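# Carry ball to other cup, return frame to rests

## Task

Get the ball into the cup on the opposite post, and leave the frame back where it belongs, sitting on its rests.

## Robot and tools

ROBOTS AND CAMERAS. Three identical i2rt Big YAM arms, arm1, arm2 and arm3, each with six joints, a two-finger gripper and a wrist camera (arm1_cam_wrist, arm2_cam_wrist, arm3_cam_wrist). cam_high and cam_low are fixed in the room. All images are 896x504 pixels. The hand reaches about 1.0 m from the joint1 axis. The arms act independently and never wait for each other.

FRAME. Every pose is in one scene frame: metres, origin on the floor, +z up. Each foot (base_link) looks along its own +x. Feet: arm1 at (1.453, 0.001, 0.802), quat_wxyz (0.014, 0.006, 0.004, -1.000); arm2 at (-0.723, 1.256, 0.793), quat (0.876, -0.005, -0.006, -0.483); arm3 at (-0.733, -1.253, 0.780), quat (0.875, -0.001, 0.002, 0.484). The 'hand' point sits between the finger pads, roughly 1 cm short of the tips. The fingers point along the hand's +z and open and close along its y. hand_target is the hand pose implied by the joint targets currently held. Printed hand positions get less accurate at long reach. Camera intrinsics and T_world_to_cam are given in OpenCV form; fixed cameras may have shifted by a couple of degrees and under a centimetre.

JOINTS (radians, absolute). joint1_rad -2.879..2.879, turns the arm about its foot, positive counter-clockwise seen from above. joint2_rad 0..3.141, shoulder; 0 means the upper arm points back, and larger values lift it up and forward. joint3_rad 0..3.019, elbow; 0 means folded, and larger values open it. joint4_rad -1.692..1.57, hand pitch, positive tips the fingers up. joint5_rad -1.57..1.57, sideways swing, positive toward the arm's right. joint6_rad -2.094..2.094, roll, positive clockwise seen from behind the hand. gripper_m 0..0.093, the gap between the fingertips in metres. Each joint moves at its own rate, so joint moves can sweep wide.

move. Keys: arm1, arm2, arm3 and cameras. There is one object per arm, and any arm left out keeps its old command. Inside an arm's object:
- "joints": a dict of absolute targets keyed by joint name (radians; gripper_m in metres).
- "min_time_s": 0.1 to 8 s, the slowest allowed duration for that arm's joint moves. It goes alongside joints.
- "target": a list of 7 numbers [x, y, z, qw, qx, qy, qz]. It is an absolute hand pose in the scene frame, in metres. The hand travels in a straight line from its hand_target to that pose.
- "speed": 0.002 to 0.5 m/s, default 0.25, and only allowed together with target. Rotation is capped at twice this value in rad/s.

With target, joints may hold gripper_m only. Otherwise the call is refused. Every motion in one action starts at once. All hand paths end together, so the slowest one sets the pace. A hand path lasts 0.5 to 10 s, and a whole action lasts at most 15 s. The controller keeps each step within 100 mm and 20 degrees of the measured hand and favours position. Expect to finish about 1 cm off, to overshoot the speed near full stretch, and to get no avoidance of obstacles or other arms. cameras takes a list of names or ["all"]. [] means none, and leaving it out means none after an action. A move with no action returns the full state, every image and the scene number. Unknown keys make a call invalid. Out-of-range values get it refused, and after a refusal the rest of that reply's move, wait and finished_scene calls are skipped.

wait: seconds from 0 to 10, plus an optional cameras list. It sends no new command.

zoom_image: camera, plus region [x0, y0, x1, y1] in pixels from the top-left corner, at most 504 by 504. It works only on a camera in the latest set of images.

finished_scene: scene (integer). It ends the scene for good, so make nothing else in that reply. The goal must hold without the robots.

RESULTS. 'move: arm1 done; arm2 time_out' gives each moved arm's worst status. joint_status and hand_status give per-motion outcomes:
- done
- off_target: stopped short and may still be pushing.
- time_out: the arm keeps a nearby target and keeps pushing; send the reported position to relax it.
- not_followed, shown with 'joint command not followed' or 'pose unreachable': a safety check refused the targets, but the gripper still acts. The arm may keep trying until given new targets.
- limit_stop_at_motor_heat: resend the target.

on_its_own lists motion you did not command; its 'held at' value is the target, not the reading. Arms under 'as last shown' were not commanded and repeat their old values. Joint velocities are in rad/s (gripper in m/s); 'within noise' means the arm is still. Torques are in N m, positive toward larger joint values, offset and noisy, and joints 3 and 4 wrap at ±28. 'pictures' gives the image order, and images can lag the state slightly. Gripper: it reads 0 to 0.003 when closed on nothing. On a hard object it reads a bit under its width, up to 0.005 less, or slightly over on some grippers. Full force (about 50 to 64 N per pad) comes once the target is about 0.005 below the first-touch reading. To release, command well above the reading.

CAUTIONS. Never push anything out of the work area or onto the floor. Don't let the ball or frame fall far, and don't let go of a part while it is moving. Don't slam into fixed or heavy things. Loose objects may get bumped now and then. Hard contact between two arms, including one gripper closing on another arm's fingers, fails the scene. The self and other-arm check can react late and ignores fingers, gripper housings and wrist cameras. Arms do not stop on contact. Long pushing, holding a load, or staying stretched out heats motors: MOTOR HOT appears at 85 °C. At 100 °C the arm goes limp for 30 to 60 s or more and drops what it holds. The scene keeps running while you think, and the last command stays active. Smooth, gentle motion is preferred.

Each tool is called after ">>>" in YAML: its name, and indented under it one key for each argument.

## Session

>>> move:
  cameras: ["all"]

Scene clock: 0.00 s.
Joint torques (N m): no reading
Motor temperatures (°C): arm1=[31 26 28 24 27 28 25] | arm2=[25 27 26 27 26 23 28] | arm3=[29 27 23 27 27 27 26]
Heat: arm1: hottest joint1_rad 31 °C; arm2: hottest gripper 28 °C; arm3: hottest joint1_rad 29 °C.
Joint velocities: within noise
arm1.joint_positions: joint1_rad=+0.203 joint2_rad=+0.622 joint3_rad=+1.315 joint4_rad=-1.336 joint5_rad=-0.046 joint6_rad=+0.438 gripper_m=+0.09396
arm1.joint_status: not commanded
arm1.hand: x=+1.2095 y=-0.0675 z=+1.3001 quat_wxyz=(-0.162, -0.893, +0.081, +0.411) (m; scene frame)
arm1.hand_target: x=+1.2108 y=-0.0673 z=+1.3148 quat_wxyz=(-0.166, -0.886, +0.080, +0.425) (m; scene frame)
arm1.hand_status: not commanded
arm2.joint_positions: joint1_rad=+0.406 joint2_rad=+0.626 joint3_rad=+1.396 joint4_rad=-1.288 joint5_rad=-0.244 joint6_rad=-0.216 gripper_m=+0.09396
arm2.joint_status: not commanded
arm2.hand: x=-0.5051 y=+1.1628 z=+1.3490 quat_wxyz=(-0.503, -0.101, -0.852, +0.108) (m; scene frame)
arm2.hand_target: x=-0.5076 y=+1.1646 z=+1.3599 quat_wxyz=(-0.512, -0.099, -0.846, +0.113) (m; scene frame)
arm2.hand_status: not commanded
arm3.joint_positions: joint1_rad=-0.063 joint2_rad=+0.628 joint3_rad=+1.351 joint4_rad=-1.201 joint5_rad=-0.068 joint6_rad=-0.044 gripper_m=+0.09396
arm3.joint_status: not commanded
arm3.hand: x=-0.5885 y=-1.0324 z=+1.3255 quat_wxyz=(-0.453, +0.423, -0.743, -0.253) (m; scene frame)
arm3.hand_target: x=-0.5903 y=-1.0348 z=+1.3395 quat_wxyz=(-0.465, +0.419, -0.736, -0.258) (m; scene frame)
arm3.hand_status: not commanded
pictures: arm1_cam_wrist, arm2_cam_wrist, arm3_cam_wrist, cam_high, cam_low

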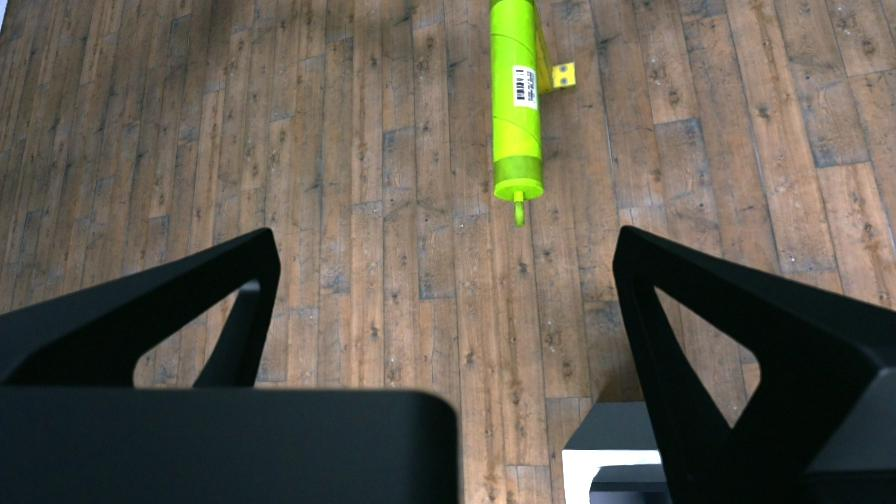

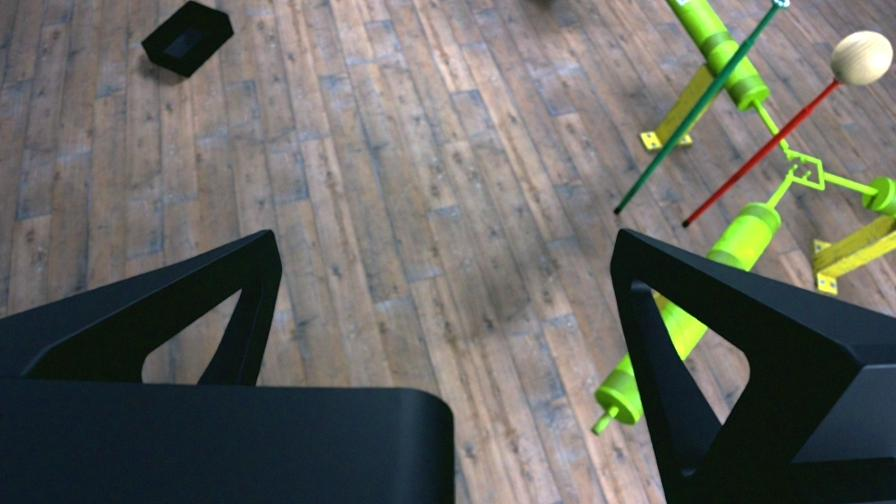

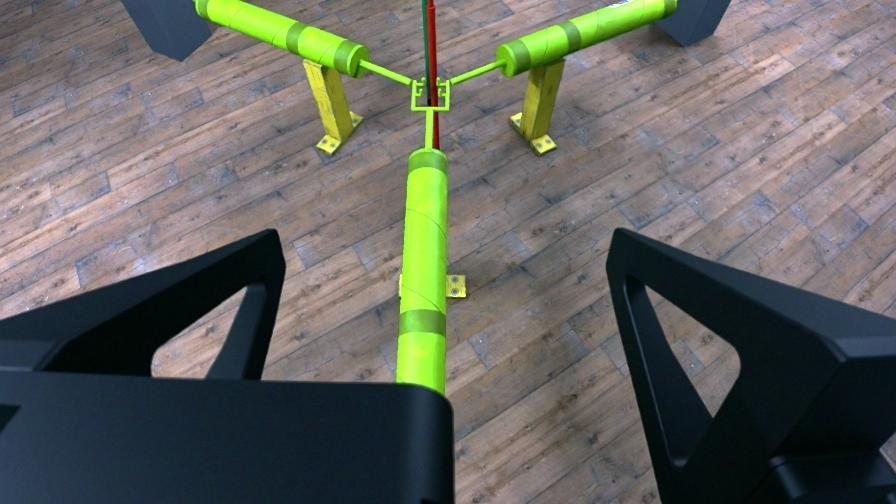

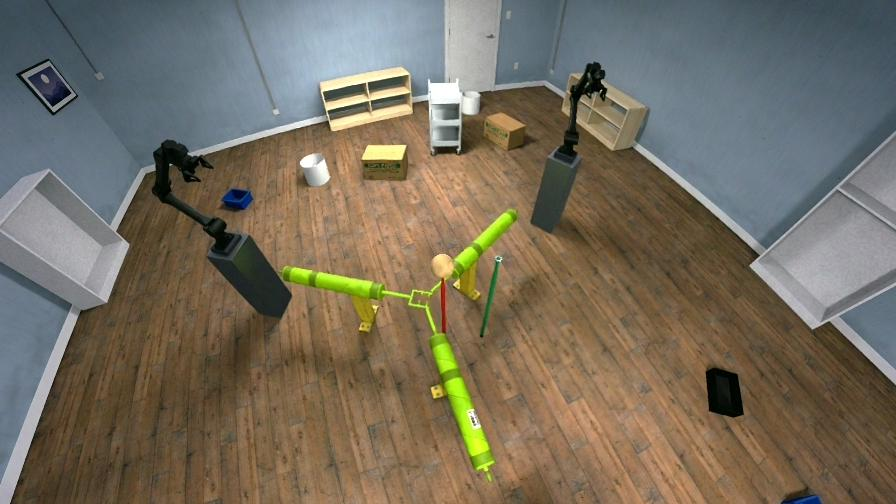

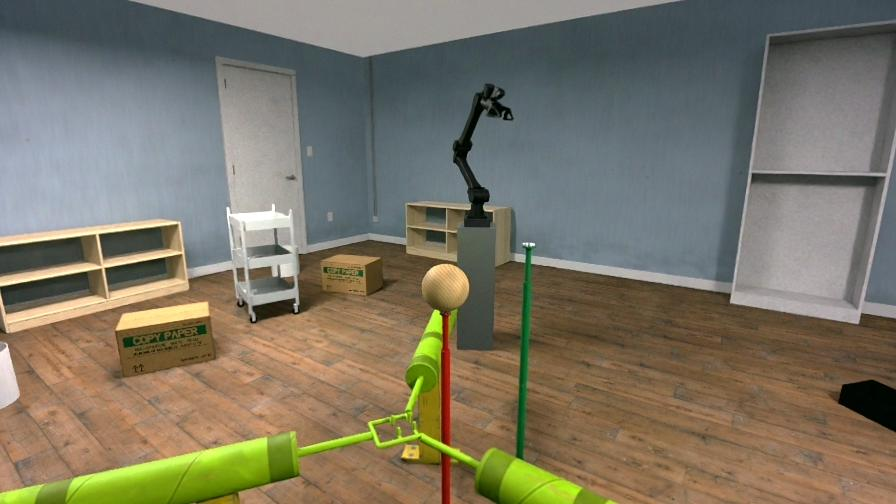

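>>> zoom_image:
  camera: "cam_low"
  region: [320, 220, 570, 504]

>>> zoom_image:
  camera: "cam_high"
  region: [360, 230, 540, 350]

>>> zoom_image:
  camera: "arm3_cam_wrist"
  region: [340, 0, 520, 180]

>>> zoom_image:
  camera: "arm2_cam_wrist"
  region: [580, 0, 896, 300]

>>> zoom_image:
  camera: "cam_high"
  region: [270, 190, 530, 490]

Scaled by 1.775 from the camera's 896x504 image, which has a finer 1280x720 frame.

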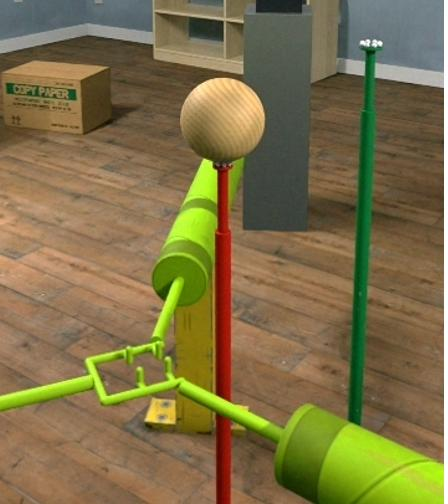

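Scaled by 2.800 from the camera's 896x504 image, which has a finer 1280x720 frame.

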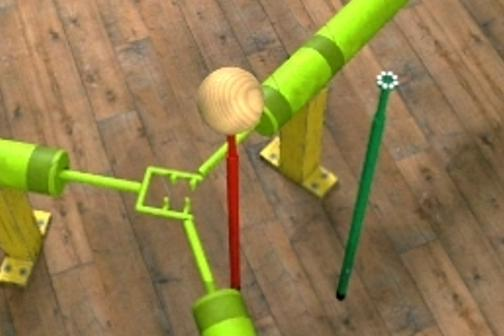

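Scaled by 2.800 from the camera's 896x504 image, which has a finer 1280x720 frame.

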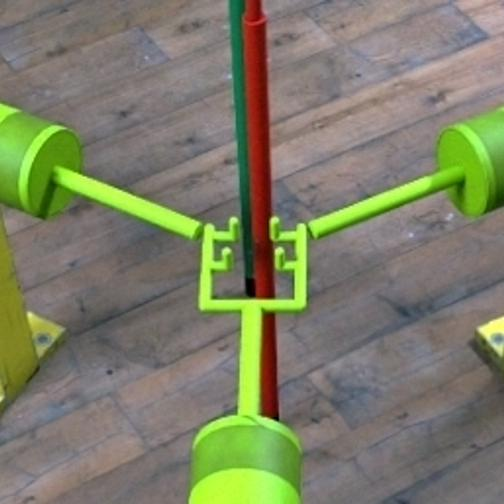

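Scaled by 1.595 from the camera's 896x504 image, which has a finer 1280x720 frame.

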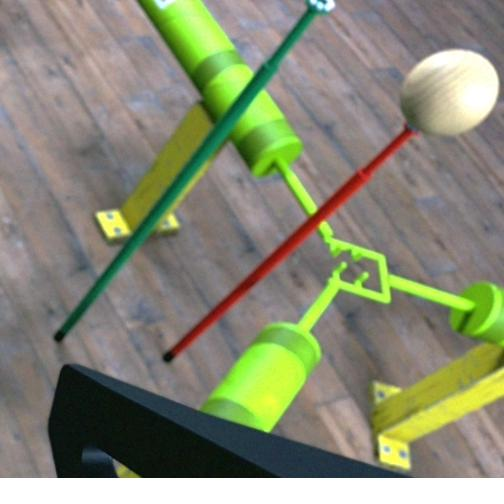

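Scaled by 1.680 from the camera's 896x504 image, which has a finer 1280x720 frame.

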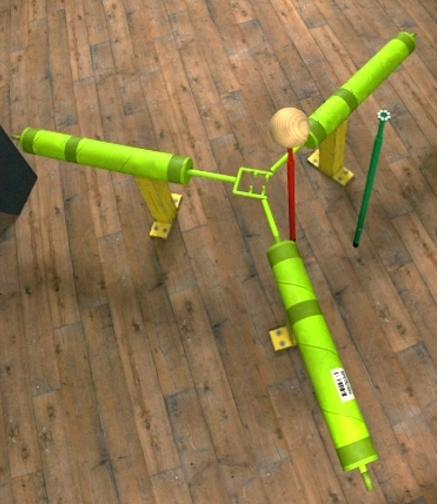

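>>> zoom_image:
  camera: "arm1_cam_wrist"
  region: [450, 0, 610, 240]

>>> zoom_image:
  camera: "arm2_cam_wrist"
  region: [560, 330, 700, 450]

Scaled by 2.100 from the camera's 896x504 image, which has a finer 1280x720 frame.

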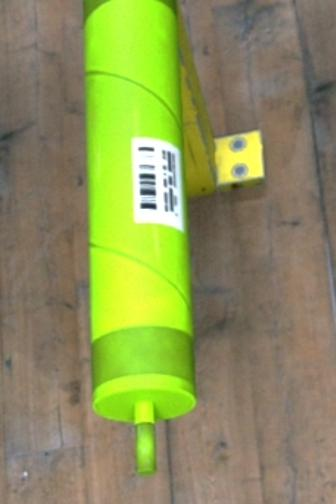

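Scaled by 3.600 from the camera's 896x504 image, which has a finer 1280x720 frame.

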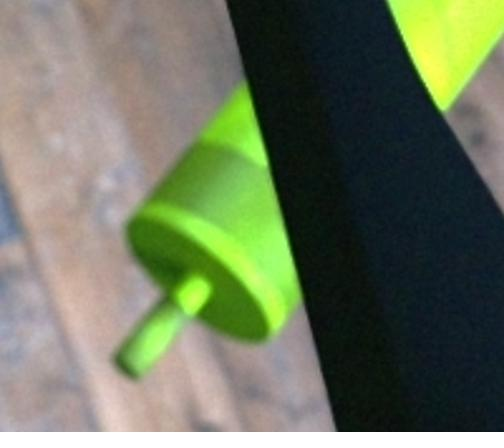

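>>> move:
  arm1: {"target":[1.01,-0.22,0.78,0,-0.94,0,0.342]}
  arm2: {"target":[-0.55,0.78,0.78,0.296,0.470,0.814,-0.171]}
  arm3: {"target":[-0.584,-0.98,0.78,0.113,-0.496,0.858,0.065]}
  cameras: ["all"]

Scene clock: 99.50 s.
Joint torques (N m): arm1=[0.26 -11.52 7.91 2.03 0.36 0.08] | arm2=[0.5 -10.7 7.86 1.46 -0.13 0.13] | arm3=[0.73 -4.01 8.25 1.37 -0.02 0.12]
Motor temperatures (°C): arm1=[31 26 38 25 27 27 24] | arm2=[25 27 37 27 25 22 27] | arm3=[28 27 36 27 25 26 25]
Heat: arm1: hottest joint3_rad 38 °C; arm2: hottest joint3_rad 37 °C; arm3: hottest joint3_rad 36 °C.
move: arm1 off_target; arm2 off_target; arm3 done
Joint velocities: within noise
arm1.joint_positions: joint1_rad=+0.549 joint2_rad=+1.704 joint3_rad=+0.686 joint4_rad=+0.020 joint5_rad=+0.361 joint6_rad=+0.486 gripper_m=+0.09396
arm1.joint_status: not commanded
arm1.hand: x=+1.0269 y=-0.2027 z=+0.7676 quat_wxyz=(+0.012, -0.947, +0.006, +0.321) (m; scene frame)
arm1.hand_target: x=+1.0110 y=-0.2195 z=+0.7806 quat_wxyz=(+0.000, -0.940, +0.000, +0.342) (m; scene frame)
arm1.hand_status: off_target (0.027 m and 2.9 deg from the pose sent, 0.578 m and 22.8 deg at the start)
arm2.joint_positions: joint1_rad=-0.254 joint2_rad=+1.696 joint3_rad=+0.680 joint4_rad=+0.085 joint5_rad=-0.143 joint6_rad=-0.187 gripper_m=+0.09396
arm2.joint_status: not commanded
arm2.hand: x=-0.5526 y=+0.8013 z=+0.7766 quat_wxyz=(-0.286, -0.464, -0.823, +0.162) (m; scene frame)
arm2.hand_target: x=-0.5503 y=+0.7810 z=+0.7806 quat_wxyz=(-0.296, -0.470, -0.814, +0.171) (m; scene frame)
arm2.hand_status: off_target (0.022 m and 2.0 deg from the pose sent, 0.687 m and 49.6 deg at the start)
arm3.joint_positions: joint1_rad=+0.057 joint2_rad=+1.262 joint3_rad=+0.475 joint4_rad=-0.530 joint5_rad=+0.011 joint6_rad=+0.019 gripper_m=+0.09396
arm3.joint_status: not commanded
arm3.hand: x=-0.5849 y=-0.9883 z=+0.7799 quat_wxyz=(-0.109, +0.496, -0.859, -0.060) (m; scene frame)
arm3.hand_target: x=-0.5841 y=-0.9802 z=+0.7801 quat_wxyz=(-0.113, +0.496, -0.858, -0.065) (m; scene frame)
arm3.hand_status: done (0.008 m and 0.7 deg from the pose sent, 0.548 m and 47.5 deg at the start)
pictures: arm1_cam_wrist, arm2_cam_wrist, arm3_cam_wrist, cam_high, cam_low
camera_calibration:
arm1_cam_wrist: T_world_to_cam=[[0.0265125, 0.998858, 0.0397376, 0.142815], [0.999443, -0.0256808, -0.0212964, -1.01399], [-0.0202516, 0.0402801, -0.998983, 0.922264], [0, 0, 0, 1]] pos_world=[1.02832, -0.205841, 0.894057]
arm2_cam_wrist: T_world_to_cam=[[-0.858669, -0.512526, 0.00210632, -0.0669767], [-0.51188, 0.857365, -0.0538911, -0.921412], [0.0258147, -0.0473528, -0.998545, 0.953185], [0, 0, 0, 1]] pos_world=[-0.553769, 0.800795, 0.902283]
arm3_cam_wrist: T_world_to_cam=[[0.869865, -0.493278, 0.00327517, 0.0184555], [-0.458441, -0.805945, 0.374546, -1.35463], [-0.182116, -0.327306, -0.927202, 0.420909], [0, 0, 0, 1]] pos_world=[-0.560415, -0.944884, 0.897578]

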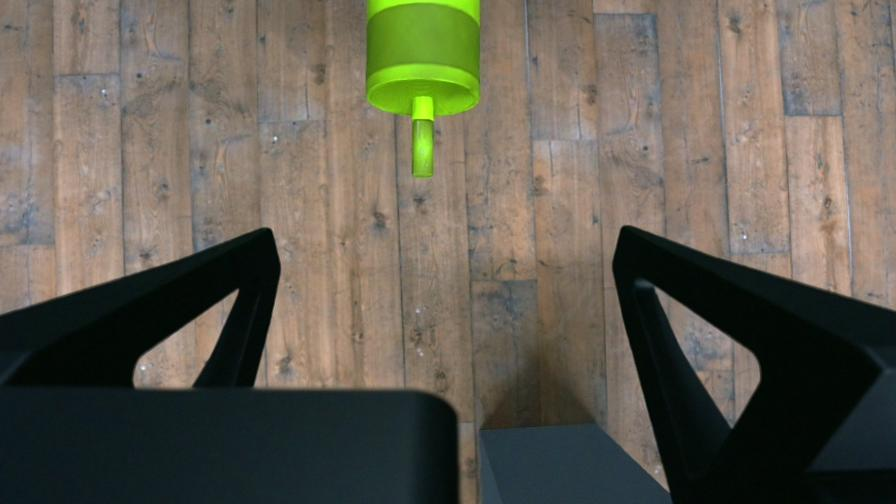

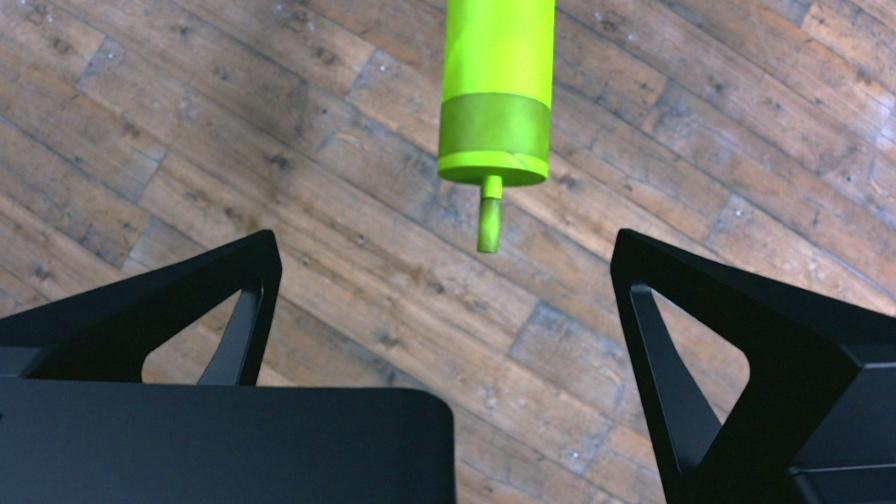

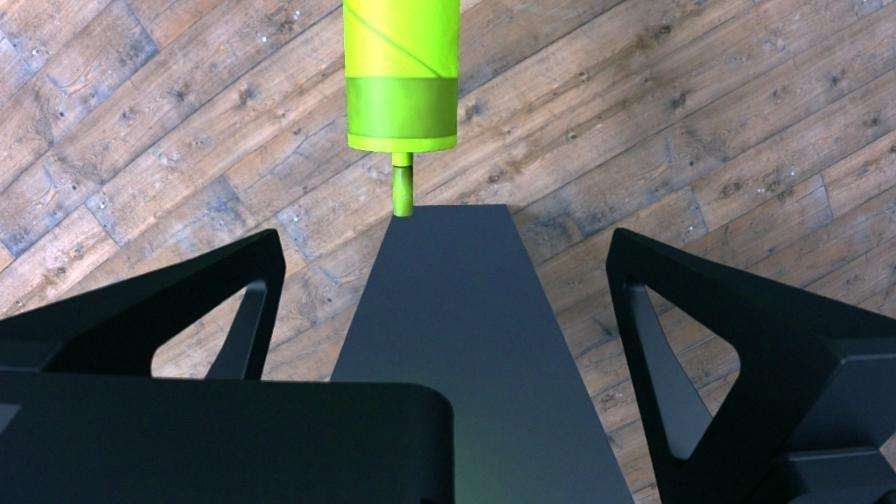

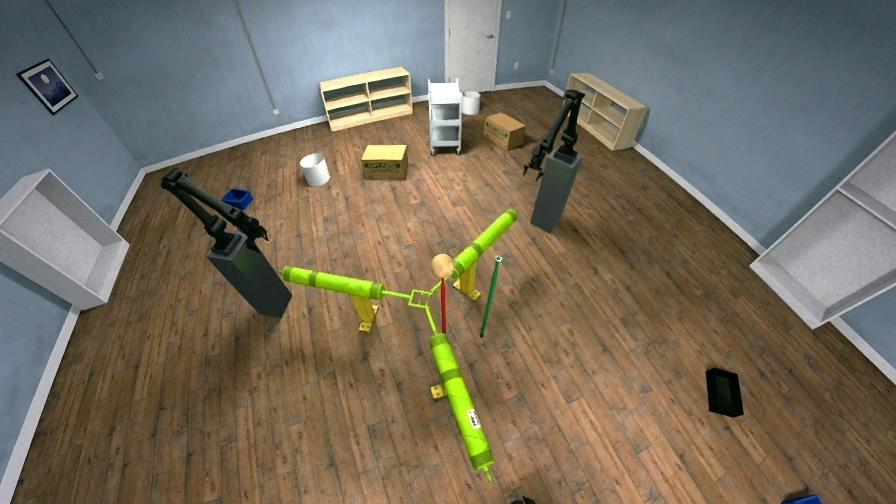

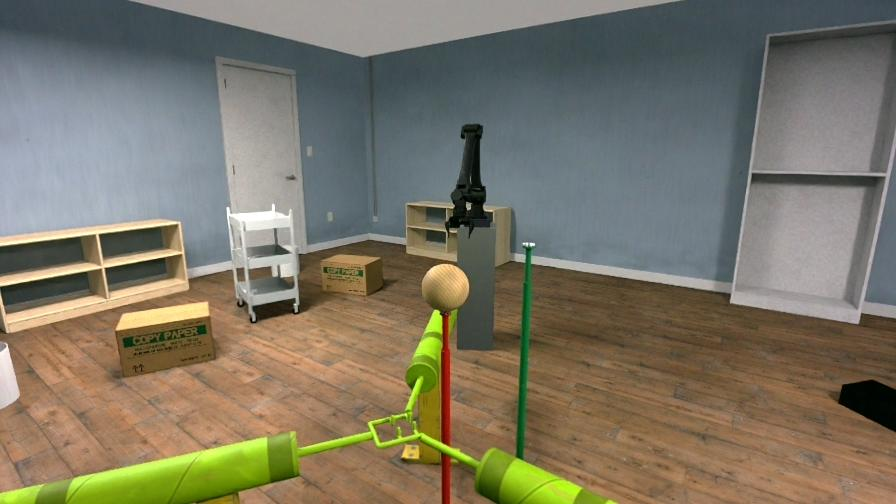

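>>> move:
  arm1: {"target":[0.99,-0.223,0.62,0.0081,-0.9397,0.0222,0.342]}
  arm2: {"target":[-0.589,0.788,0.611,0.2927,0.4863,0.8045,-0.1769]}
  arm3: {"target":[-0.652,-1.025,0.627,0.1146,-0.4737,0.8705,0.0624]}
  cameras: ["all"]

Scene clock: 122.00 s.
Joint torques (N m): arm1=[-0.67 -15.27 3.6 2 0.38 0.3] | arm2=[0.5 -13.86 2.33 1.46 -0.32 -0.16] | arm3=[0.73 -5.36 0.58 1.55 0.24 0.09]
Motor temperatures (°C): arm1=[31 27 36 25 27 27 24] | arm2=[25 28 35 27 25 22 26] | arm3=[28 27 35 27 25 26 25]
Heat: arm1: hottest joint3_rad 36 °C; arm2: hottest joint3_rad 35 °C; arm3: hottest joint3_rad 35 °C.
move: arm1 off_target; arm2 done; arm3 done
Joint velocities: within noise
arm1.joint_positions: joint1_rad=+0.549 joint2_rad=+2.215 joint3_rad=+0.818 joint4_rad=+0.399 joint5_rad=+0.381 joint6_rad=+0.494 gripper_m=+0.09396
arm1.joint_status: not commanded
arm1.hand: x=+1.0024 y=-0.2145 z=+0.6129 quat_wxyz=(+0.019, -0.945, +0.013, +0.326) (m; scene frame)
arm1.hand_target: x=+0.9902 y=-0.2229 z=+0.6204 quat_wxyz=(+0.008, -0.939, +0.022, +0.342) (m; scene frame)
arm1.hand_status: off_target (0.017 m and 2.5 deg from the pose sent, 0.154 m and 3.1 deg at the start)
arm2.joint_positions: joint1_rad=-0.335 joint2_rad=+2.223 joint3_rad=+0.712 joint4_rad=+0.593 joint5_rad=-0.163 joint6_rad=-0.191 gripper_m=+0.09396
arm2.joint_status: not commanded
arm2.hand: x=-0.5870 y=+0.7942 z=+0.6146 quat_wxyz=(-0.290, -0.490, -0.804, +0.171) (m; scene frame)
arm2.hand_target: x=-0.5890 y=+0.7881 z=+0.6111 quat_wxyz=(-0.292, -0.486, -0.804, +0.177) (m; scene frame)
arm2.hand_status: done (0.007 m and 0.9 deg from the pose sent, 0.170 m and 3.8 deg at the start)
arm3.joint_positions: joint1_rad=+0.263 joint2_rad=+1.870 joint3_rad=+0.250 joint4_rad=+0.304 joint5_rad=+0.073 joint6_rad=+0.267 gripper_m=+0.09396
arm3.joint_status: not commanded
arm3.hand: x=-0.6504 y=-1.0263 z=+0.6297 quat_wxyz=(-0.114, +0.474, -0.871, -0.062) (m; scene frame)
arm3.hand_target: x=-0.6520 y=-1.0252 z=+0.6270 quat_wxyz=(-0.114, +0.474, -0.871, -0.062) (m; scene frame)
arm3.hand_status: done (0.003 m and 0.1 deg from the pose sent, 0.171 m and 3.0 deg at the start)
pictures: arm1_cam_wrist, arm2_cam_wrist, arm3_cam_wrist, cam_high, cam_low
camera_calibration:
arm1_cam_wrist: T_world_to_cam=[[0.0442465, 0.997856, 0.0482158, 0.138191], [0.998575, -0.0427344, -0.0319549, -0.98941], [-0.0298259, 0.049561, -0.998326, 0.778817], [0, 0, 0, 1]] pos_world=[1.00512, -0.218776, 0.739234]
arm2_cam_wrist: T_world_to_cam=[[-0.889988, -0.455907, -0.00839302, -0.156793], [-0.454267, 0.888083, -0.0703609, -0.922143], [0.0395317, -0.0588077, -0.997486, 0.808532], [0, 0, 0, 1]] pos_world=[-0.590405, 0.795004, 0.7403]
arm3_cam_wrist: T_world_to_cam=[[0.844071, -0.53623, -0.000972212, -0.000915049], [-0.498764, -0.78576, 0.365808, -1.35917], [-0.196921, -0.308283, -0.93069, 0.26936], [0, 0, 0, 1]] pos_world=[-0.624089, -0.98543, 0.747884]

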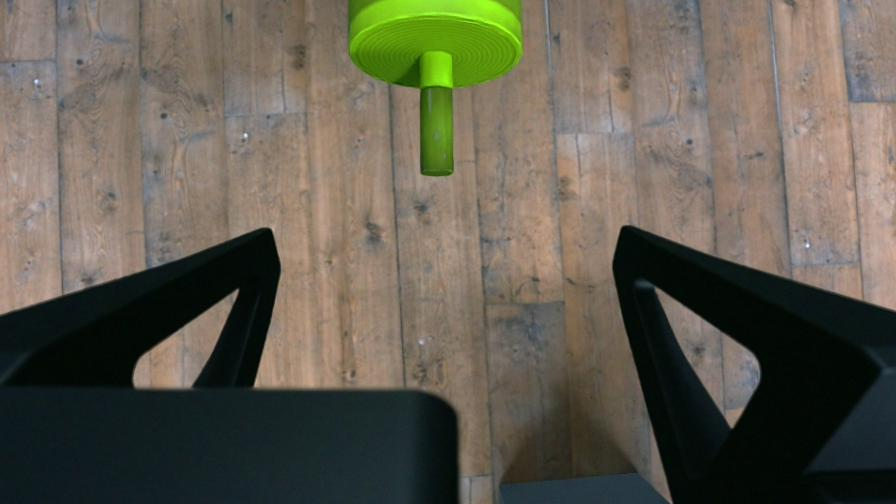

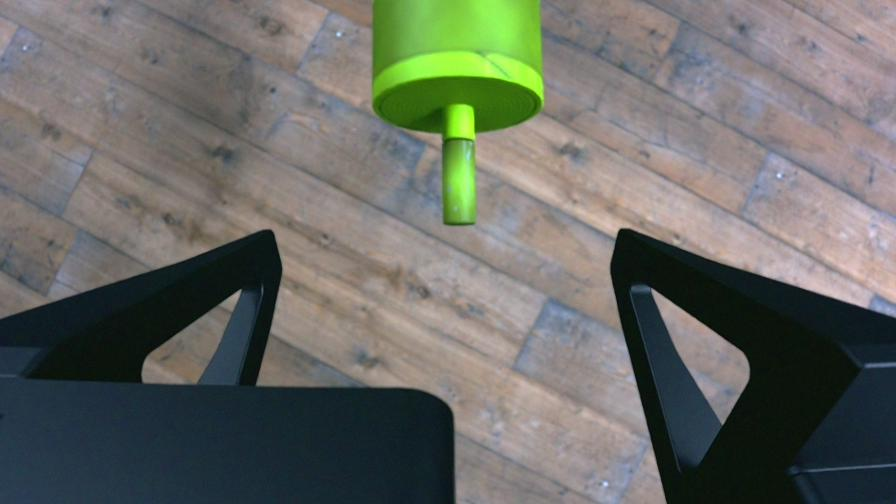

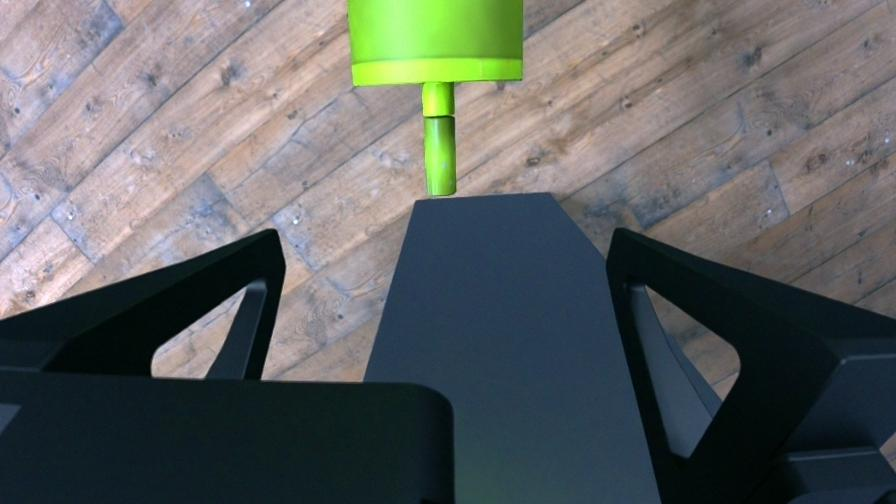

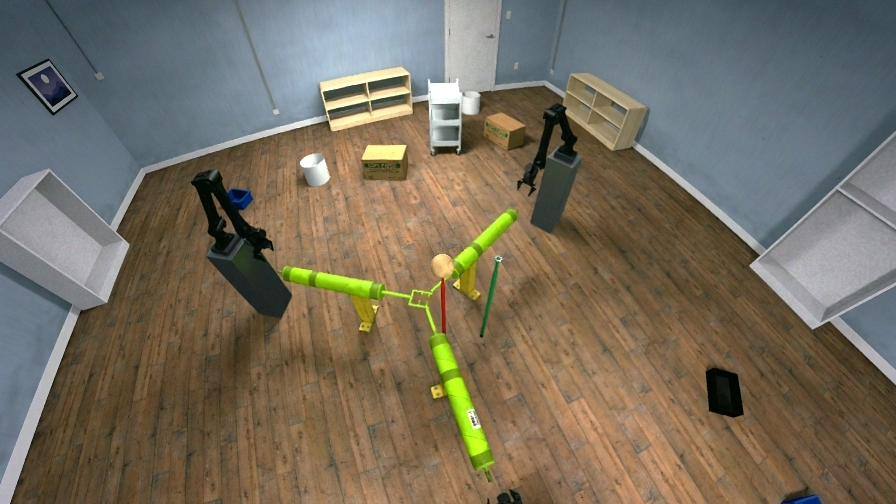

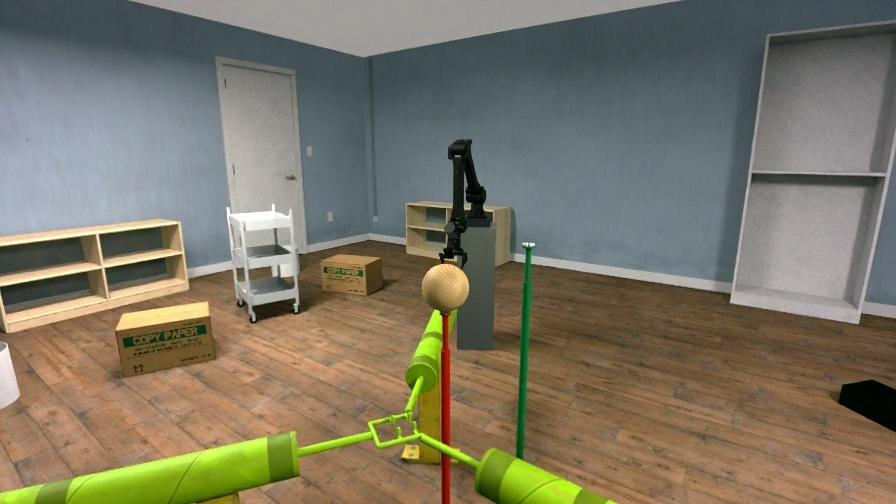

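>>> move:
  arm1: {"target":[0.912,-0.2155,0.465,0.0081,-0.9397,0.0222,0.342],"speed":0.2}
  arm2: {"target":[-0.567,0.733,0.458,0.2927,0.4863,0.8045,-0.1769],"speed":0.2}
  arm3: {"target":[-0.655,-1.022,0.457,0.1146,-0.4737,0.8705,0.0624],"speed":0.2}
  cameras: ["all"]

Scene clock: 147.67 s.
Joint torques (N m): arm1=[-1.85 -18.02 3.04 1.8 0.06 0.07] | arm2=[2.14 -16.32 1.84 1.11 -0.13 0] | arm3=[0.73 -8.06 -3.92 1.52 0.24 0.12]
Motor temperatures (°C): arm1=[31 30 33 24 27 26 24] | arm2=[25 31 32 27 25 22 26] | arm3=[28 27 30 27 25 26 24]
Heat: arm1: hottest joint3_rad 33 °C; arm2: hottest joint3_rad 32 °C; arm3: hottest joint3_rad 30 °C.
move: arm1 off_target; arm2 off_target; arm3 done
Joint velocities: within noise
arm1.joint_positions: joint1_rad=+0.463 joint2_rad=+2.672 joint3_rad=+1.218 joint4_rad=+0.498 joint5_rad=+0.330 joint6_rad=+0.433 gripper_m=+0.09396
arm1.joint_status: not commanded
arm1.hand: x=+0.9253 y=-0.2160 z=+0.4603 quat_wxyz=(+0.012, -0.943, +0.021, +0.332) (m; scene frame)
arm1.hand_target: x=+0.9124 y=-0.2154 z=+0.4652 quat_wxyz=(+0.008, -0.939, +0.022, +0.342) (m; scene frame)
arm1.hand_status: off_target (0.014 m and 1.3 deg from the pose sent, 0.173 m and 2.5 deg at the start)
arm2.joint_positions: joint1_rad=-0.331 joint2_rad=+2.669 joint3_rad=+1.099 joint4_rad=+0.676 joint5_rad=-0.156 joint6_rad=-0.191 gripper_m=+0.09396
arm2.joint_status: not commanded
arm2.hand: x=-0.5707 y=+0.7279 z=+0.4704 quat_wxyz=(-0.295, -0.487, -0.802, +0.181) (m; scene frame)
arm2.hand_target: x=-0.5671 y=+0.7332 z=+0.4585 quat_wxyz=(-0.293, -0.486, -0.804, +0.177) (m; scene frame)
arm2.hand_status: off_target (0.014 m and 0.7 deg from the pose sent, 0.169 m and 0.9 deg at the start)
arm3.joint_positions: joint1_rad=+0.280 joint2_rad=+2.663 joint3_rad=+0.530 joint4_rad=+0.816 joint5_rad=+0.077 joint6_rad=+0.284 gripper_m=+0.09396
arm3.joint_status: not commanded
arm3.hand: x=-0.6523 y=-1.0197 z=+0.4603 quat_wxyz=(-0.114, +0.474, -0.871, -0.062) (m; scene frame)
arm3.hand_target: x=-0.6550 y=-1.0220 z=+0.4571 quat_wxyz=(-0.115, +0.474, -0.871, -0.062) (m; scene frame)
arm3.hand_status: done (0.005 m and 0.0 deg from the pose sent, 0.173 m and 0.1 deg at the start)
pictures: arm1_cam_wrist, arm2_cam_wrist, arm3_cam_wrist, cam_high, cam_low
camera_calibration:
arm1_cam_wrist: T_world_to_cam=[[0.0545119, 0.998086, 0.0292176, 0.149744], [0.997653, -0.0532272, -0.0430781, -0.913663], [-0.0414405, 0.0314973, -0.998644, 0.631321], [0, 0, 0, 1]] pos_world=[0.929518, -0.217974, 0.586731]
arm2_cam_wrist: T_world_to_cam=[[-0.890633, -0.454713, 0.00299593, -0.180301], [-0.453054, 0.88678, -0.0914477, -0.854411], [0.0389257, -0.0828037, -0.995805, 0.676482], [0, 0, 0, 1]] pos_world=[-0.574008, 0.731705, 0.596051]
arm3_cam_wrist: T_world_to_cam=[[0.843839, -0.536595, -0.00146272, 0.00378951], [-0.499193, -0.786015, 0.364674, -1.29294], [-0.196832, -0.306996, -0.931134, 0.114997], [0, 0, 0, 1]] pos_world=[-0.625989, -0.978934, 0.578585]

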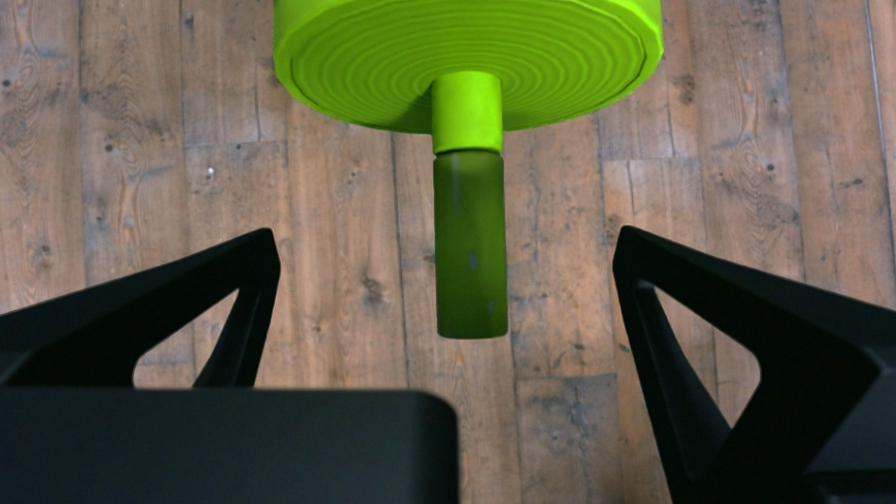

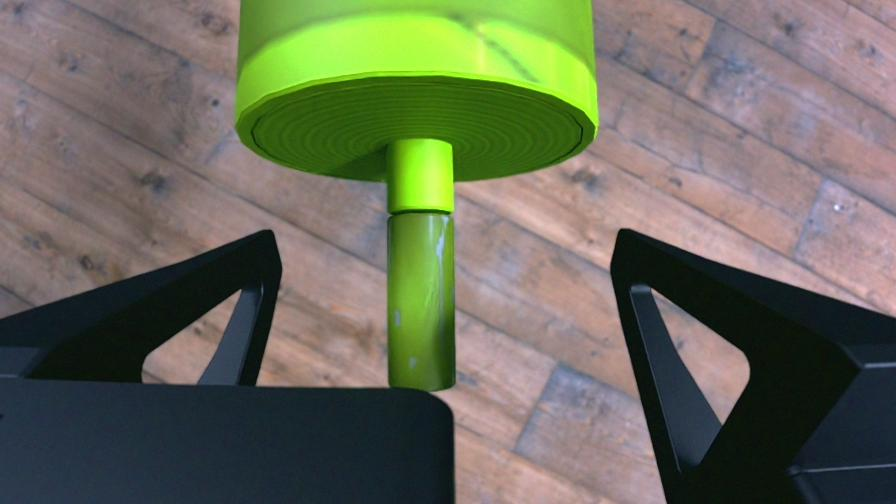

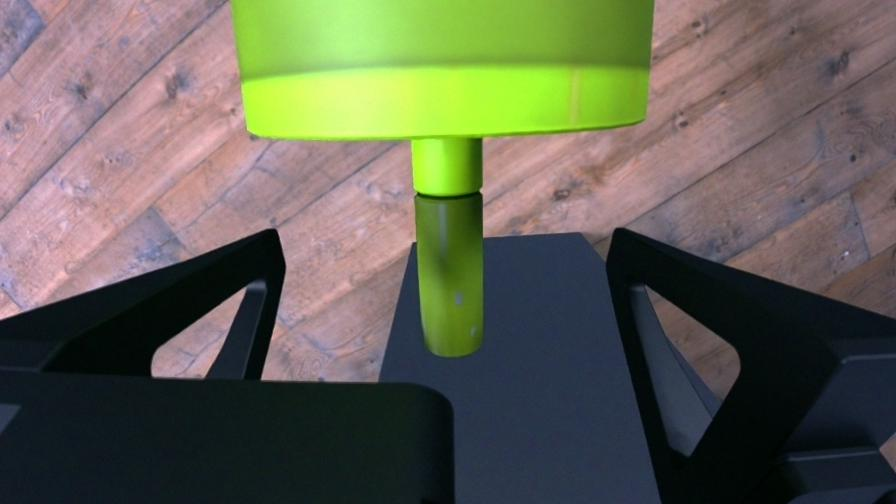

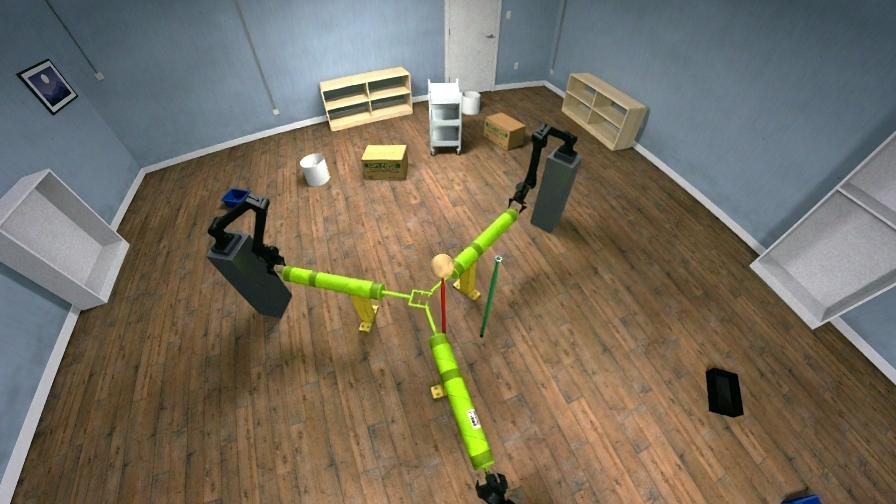

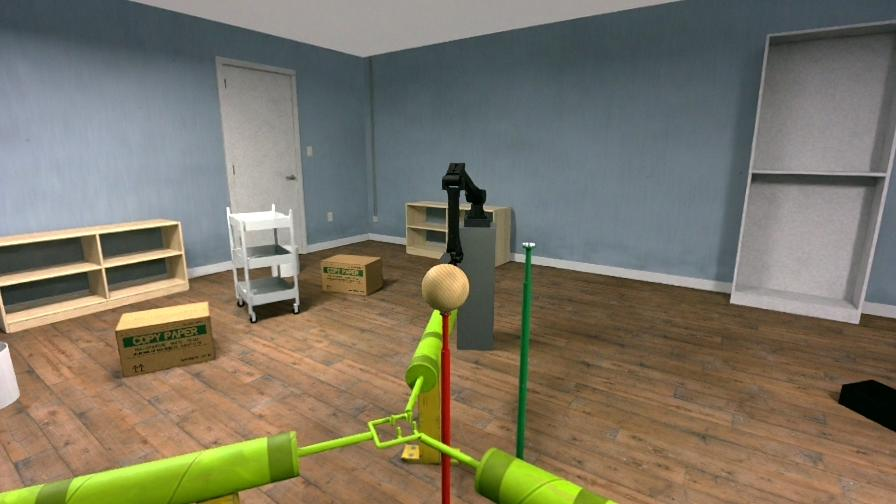

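>>> move:
  arm1: {"target":[0.910,-0.2085,0.463,0.0081,-0.9397,0.0222,0.342],"speed":0.1}
  arm2: {"target":[-0.5645,0.741,0.449,0.2927,0.4863,0.8045,-0.1769],"speed":0.1}

>>> move:
  arm1: {"joints":{"gripper_m":0.017}}
  arm2: {"joints":{"gripper_m":0.017}}
  arm3: {"joints":{"gripper_m":0.017}}
  cameras: ["all"]

Scene clock: 160.50 s.
Joint torques (N m): arm1=[-1.9 -17.9 2.99 2.13 0.06 0.07] | arm2=[2.02 -15.97 1.61 1.5 -0.13 0.09] | arm3=[0.73 -8.06 -3.92 1.51 0.24 0.12]
Motor temperatures (°C): arm1=[31 32 32 24 26 26 24] | arm2=[25 31 31 27 24 22 26] | arm3=[28 27 29 27 25 26 24]
Heat: arm1: hottest joint2_rad 32 °C; arm2: hottest joint2_rad 31 °C; arm3: hottest joint3_rad 29 °C.
move: arm1 off_target; arm2 off_target
Joint velocities: within noise
arm1.joint_positions: joint1_rad=+0.449 joint2_rad=+2.672 joint3_rad=+1.218 joint4_rad=+0.500 joint5_rad=+0.321 joint6_rad=+0.421 gripper_m=+0.09396
arm1.joint_status: not commanded
arm1.hand: x=+0.9224 y=-0.2101 z=+0.4602 quat_wxyz=(+0.012, -0.944, +0.020, +0.331) (m; scene frame)
arm1.hand_target: x=+0.9104 y=-0.2084 z=+0.4632 quat_wxyz=(+0.008, -0.939, +0.022, +0.342) (m; scene frame)
arm1.hand_status: off_target (0.013 m and 1.5 deg from the pose sent, 0.017 m and 1.3 deg at the start)
arm2.joint_positions: joint1_rad=-0.321 joint2_rad=+2.691 joint3_rad=+1.099 joint4_rad=+0.692 joint5_rad=-0.149 joint6_rad=-0.191 gripper_m=+0.09396
arm2.joint_status: not commanded
arm2.hand: x=-0.5678 y=+0.7359 z=+0.4613 quat_wxyz=(-0.292, -0.485, -0.805, +0.180) (m; scene frame)
arm2.hand_target: x=-0.5647 y=+0.7412 z=+0.4494 quat_wxyz=(-0.293, -0.486, -0.804, +0.177) (m; scene frame)
arm2.hand_status: off_target (0.014 m and 0.4 deg from the pose sent, 0.026 m and 0.6 deg at the start)
arm3: as last shown
pictures: none

Scene clock: 161.37 s.
Joint torques (N m): arm1=[-1.73 -17.9 2.99 2.11 0.1 0.08] | arm2=[1.85 -15.97 1.62 1.47 -0.15 0.09] | arm3=[0.73 -8.12 -3.93 1.51 0.23 0.12]
Motor temperatures (°C): arm1=[31 32 32 24 26 26 24] | arm2=[25 31 31 27 24 22 26] | arm3=[28 27 29 27 25 26 24]
Heat: arm1: hottest joint2_rad 32 °C; arm2: hottest joint2_rad 31 °C; arm3: hottest joint3_rad 29 °C.
move: arm1 done; arm2 done; arm3 done
Joint velocities: within noise
arm1.joint_positions: joint1_rad=+0.447 joint2_rad=+2.672 joint3_rad=+1.218 joint4_rad=+0.500 joint5_rad=+0.320 joint6_rad=+0.419 gripper_m=+0.01773
arm1.joint_status: all done
arm1.hand: x=+0.9220 y=-0.2092 z=+0.4601 quat_wxyz=(+0.012, -0.944, +0.020, +0.330) (m; scene frame)
arm1.hand_target: x=+0.9103 y=-0.2084 z=+0.4633 quat_wxyz=(+0.008, -0.939, +0.022, +0.342) (m; scene frame)
arm1.hand_status: not commanded
arm2.joint_positions: joint1_rad=-0.319 joint2_rad=+2.691 joint3_rad=+1.099 joint4_rad=+0.692 joint5_rad=-0.149 joint6_rad=-0.191 gripper_m=+0.01817
arm2.joint_status: all done
arm2.hand: x=-0.5670 y=+0.7361 z=+0.4613 quat_wxyz=(-0.293, -0.484, -0.805, +0.179) (m; scene frame)
arm2.hand_target: x=-0.5647 y=+0.7412 z=+0.4495 quat_wxyz=(-0.293, -0.486, -0.804, +0.177) (m; scene frame)
arm2.hand_status: not commanded
arm3.joint_positions: joint1_rad=+0.280 joint2_rad=+2.663 joint3_rad=+0.530 joint4_rad=+0.816 joint5_rad=+0.077 joint6_rad=+0.284 gripper_m=+0.01712
arm3.joint_status: all done
arm3.hand: x=-0.6523 y=-1.0197 z=+0.4603 quat_wxyz=(-0.114, +0.474, -0.871, -0.062) (m; scene frame)
arm3.hand_target: x=-0.6550 y=-1.0220 z=+0.4571 quat_wxyz=(-0.114, +0.474, -0.871, -0.062) (m; scene frame)
arm3.hand_status: not commanded
pictures: arm1_cam_wrist, arm2_cam_wrist, arm3_cam_wrist, cam_high, cam_low
camera_calibration:
arm1_cam_wrist: T_world_to_cam=[[0.0537758, 0.99809, 0.030399, 0.143348], [0.997805, -0.0525323, -0.040323, -0.911336], [-0.0386491, 0.0325007, -0.998724, 0.628442], [0, 0, 0, 1]] pos_world=[0.925916, -0.211374, 0.586535]
arm2_cam_wrist: T_world_to_cam=[[-0.886874, -0.461963, 0.00662535, -0.167378], [-0.460811, 0.883447, -0.0847063, -0.865933], [0.0332781, -0.0781769, -0.996384, 0.661576], [0, 0, 0, 1]] pos_world=[-0.569491, 0.739403, 0.586943]
arm3_cam_wrist: T_world_to_cam=[[0.843839, -0.536595, -0.00146272, 0.00378951], [-0.499193, -0.786015, 0.364674, -1.29294], [-0.196832, -0.306996, -0.931134, 0.114997], [0, 0, 0, 1]] pos_world=[-0.625989, -0.978934, 0.578585]

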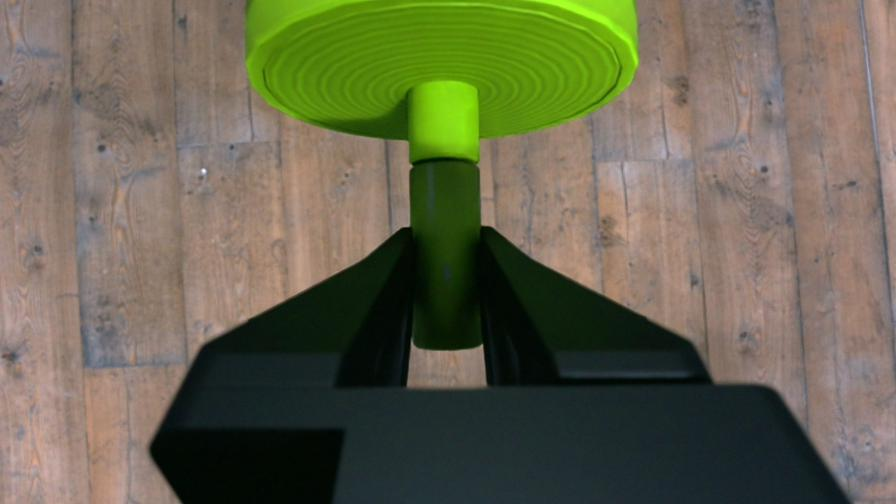

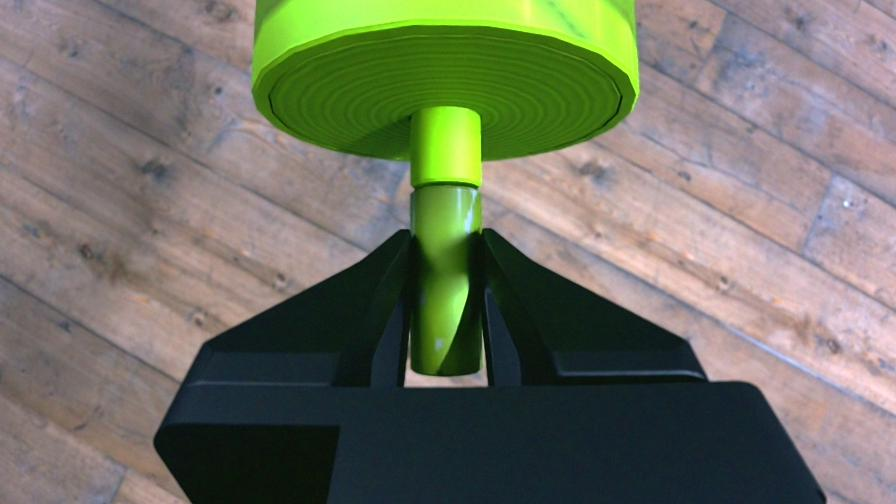

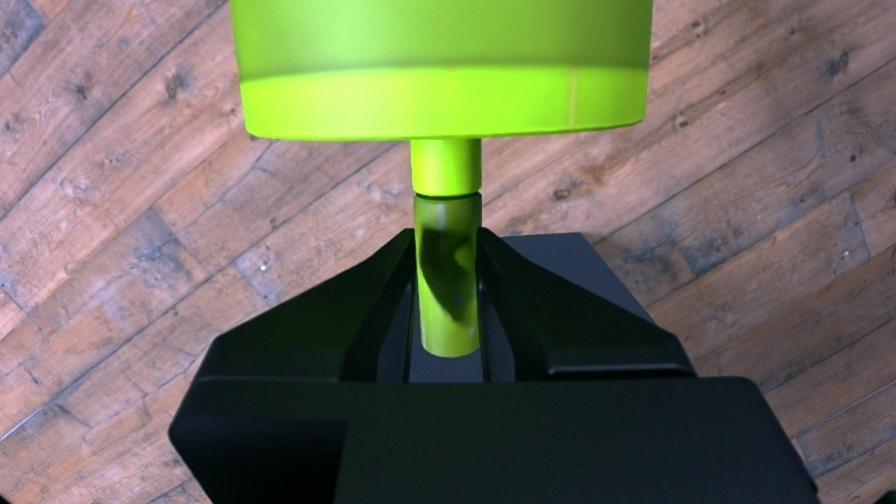

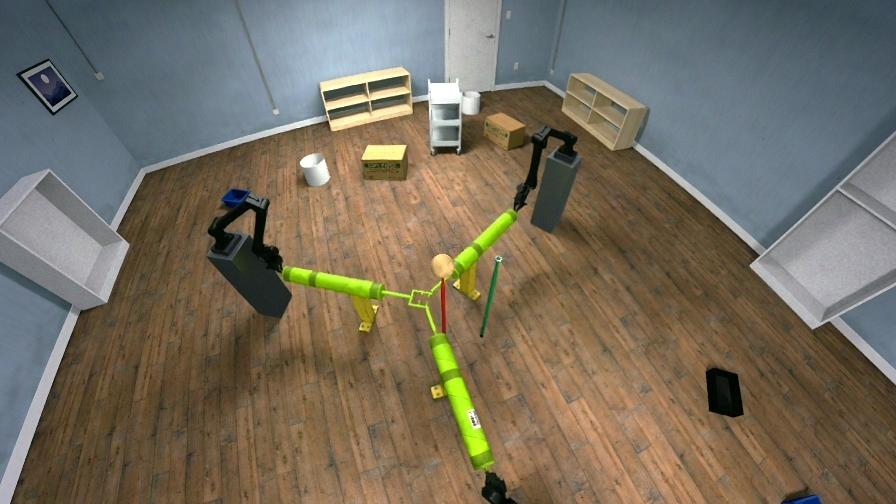

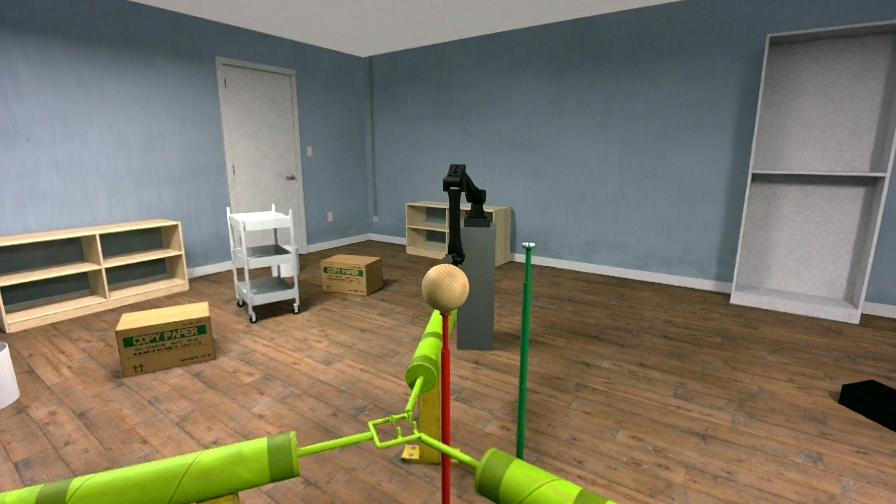

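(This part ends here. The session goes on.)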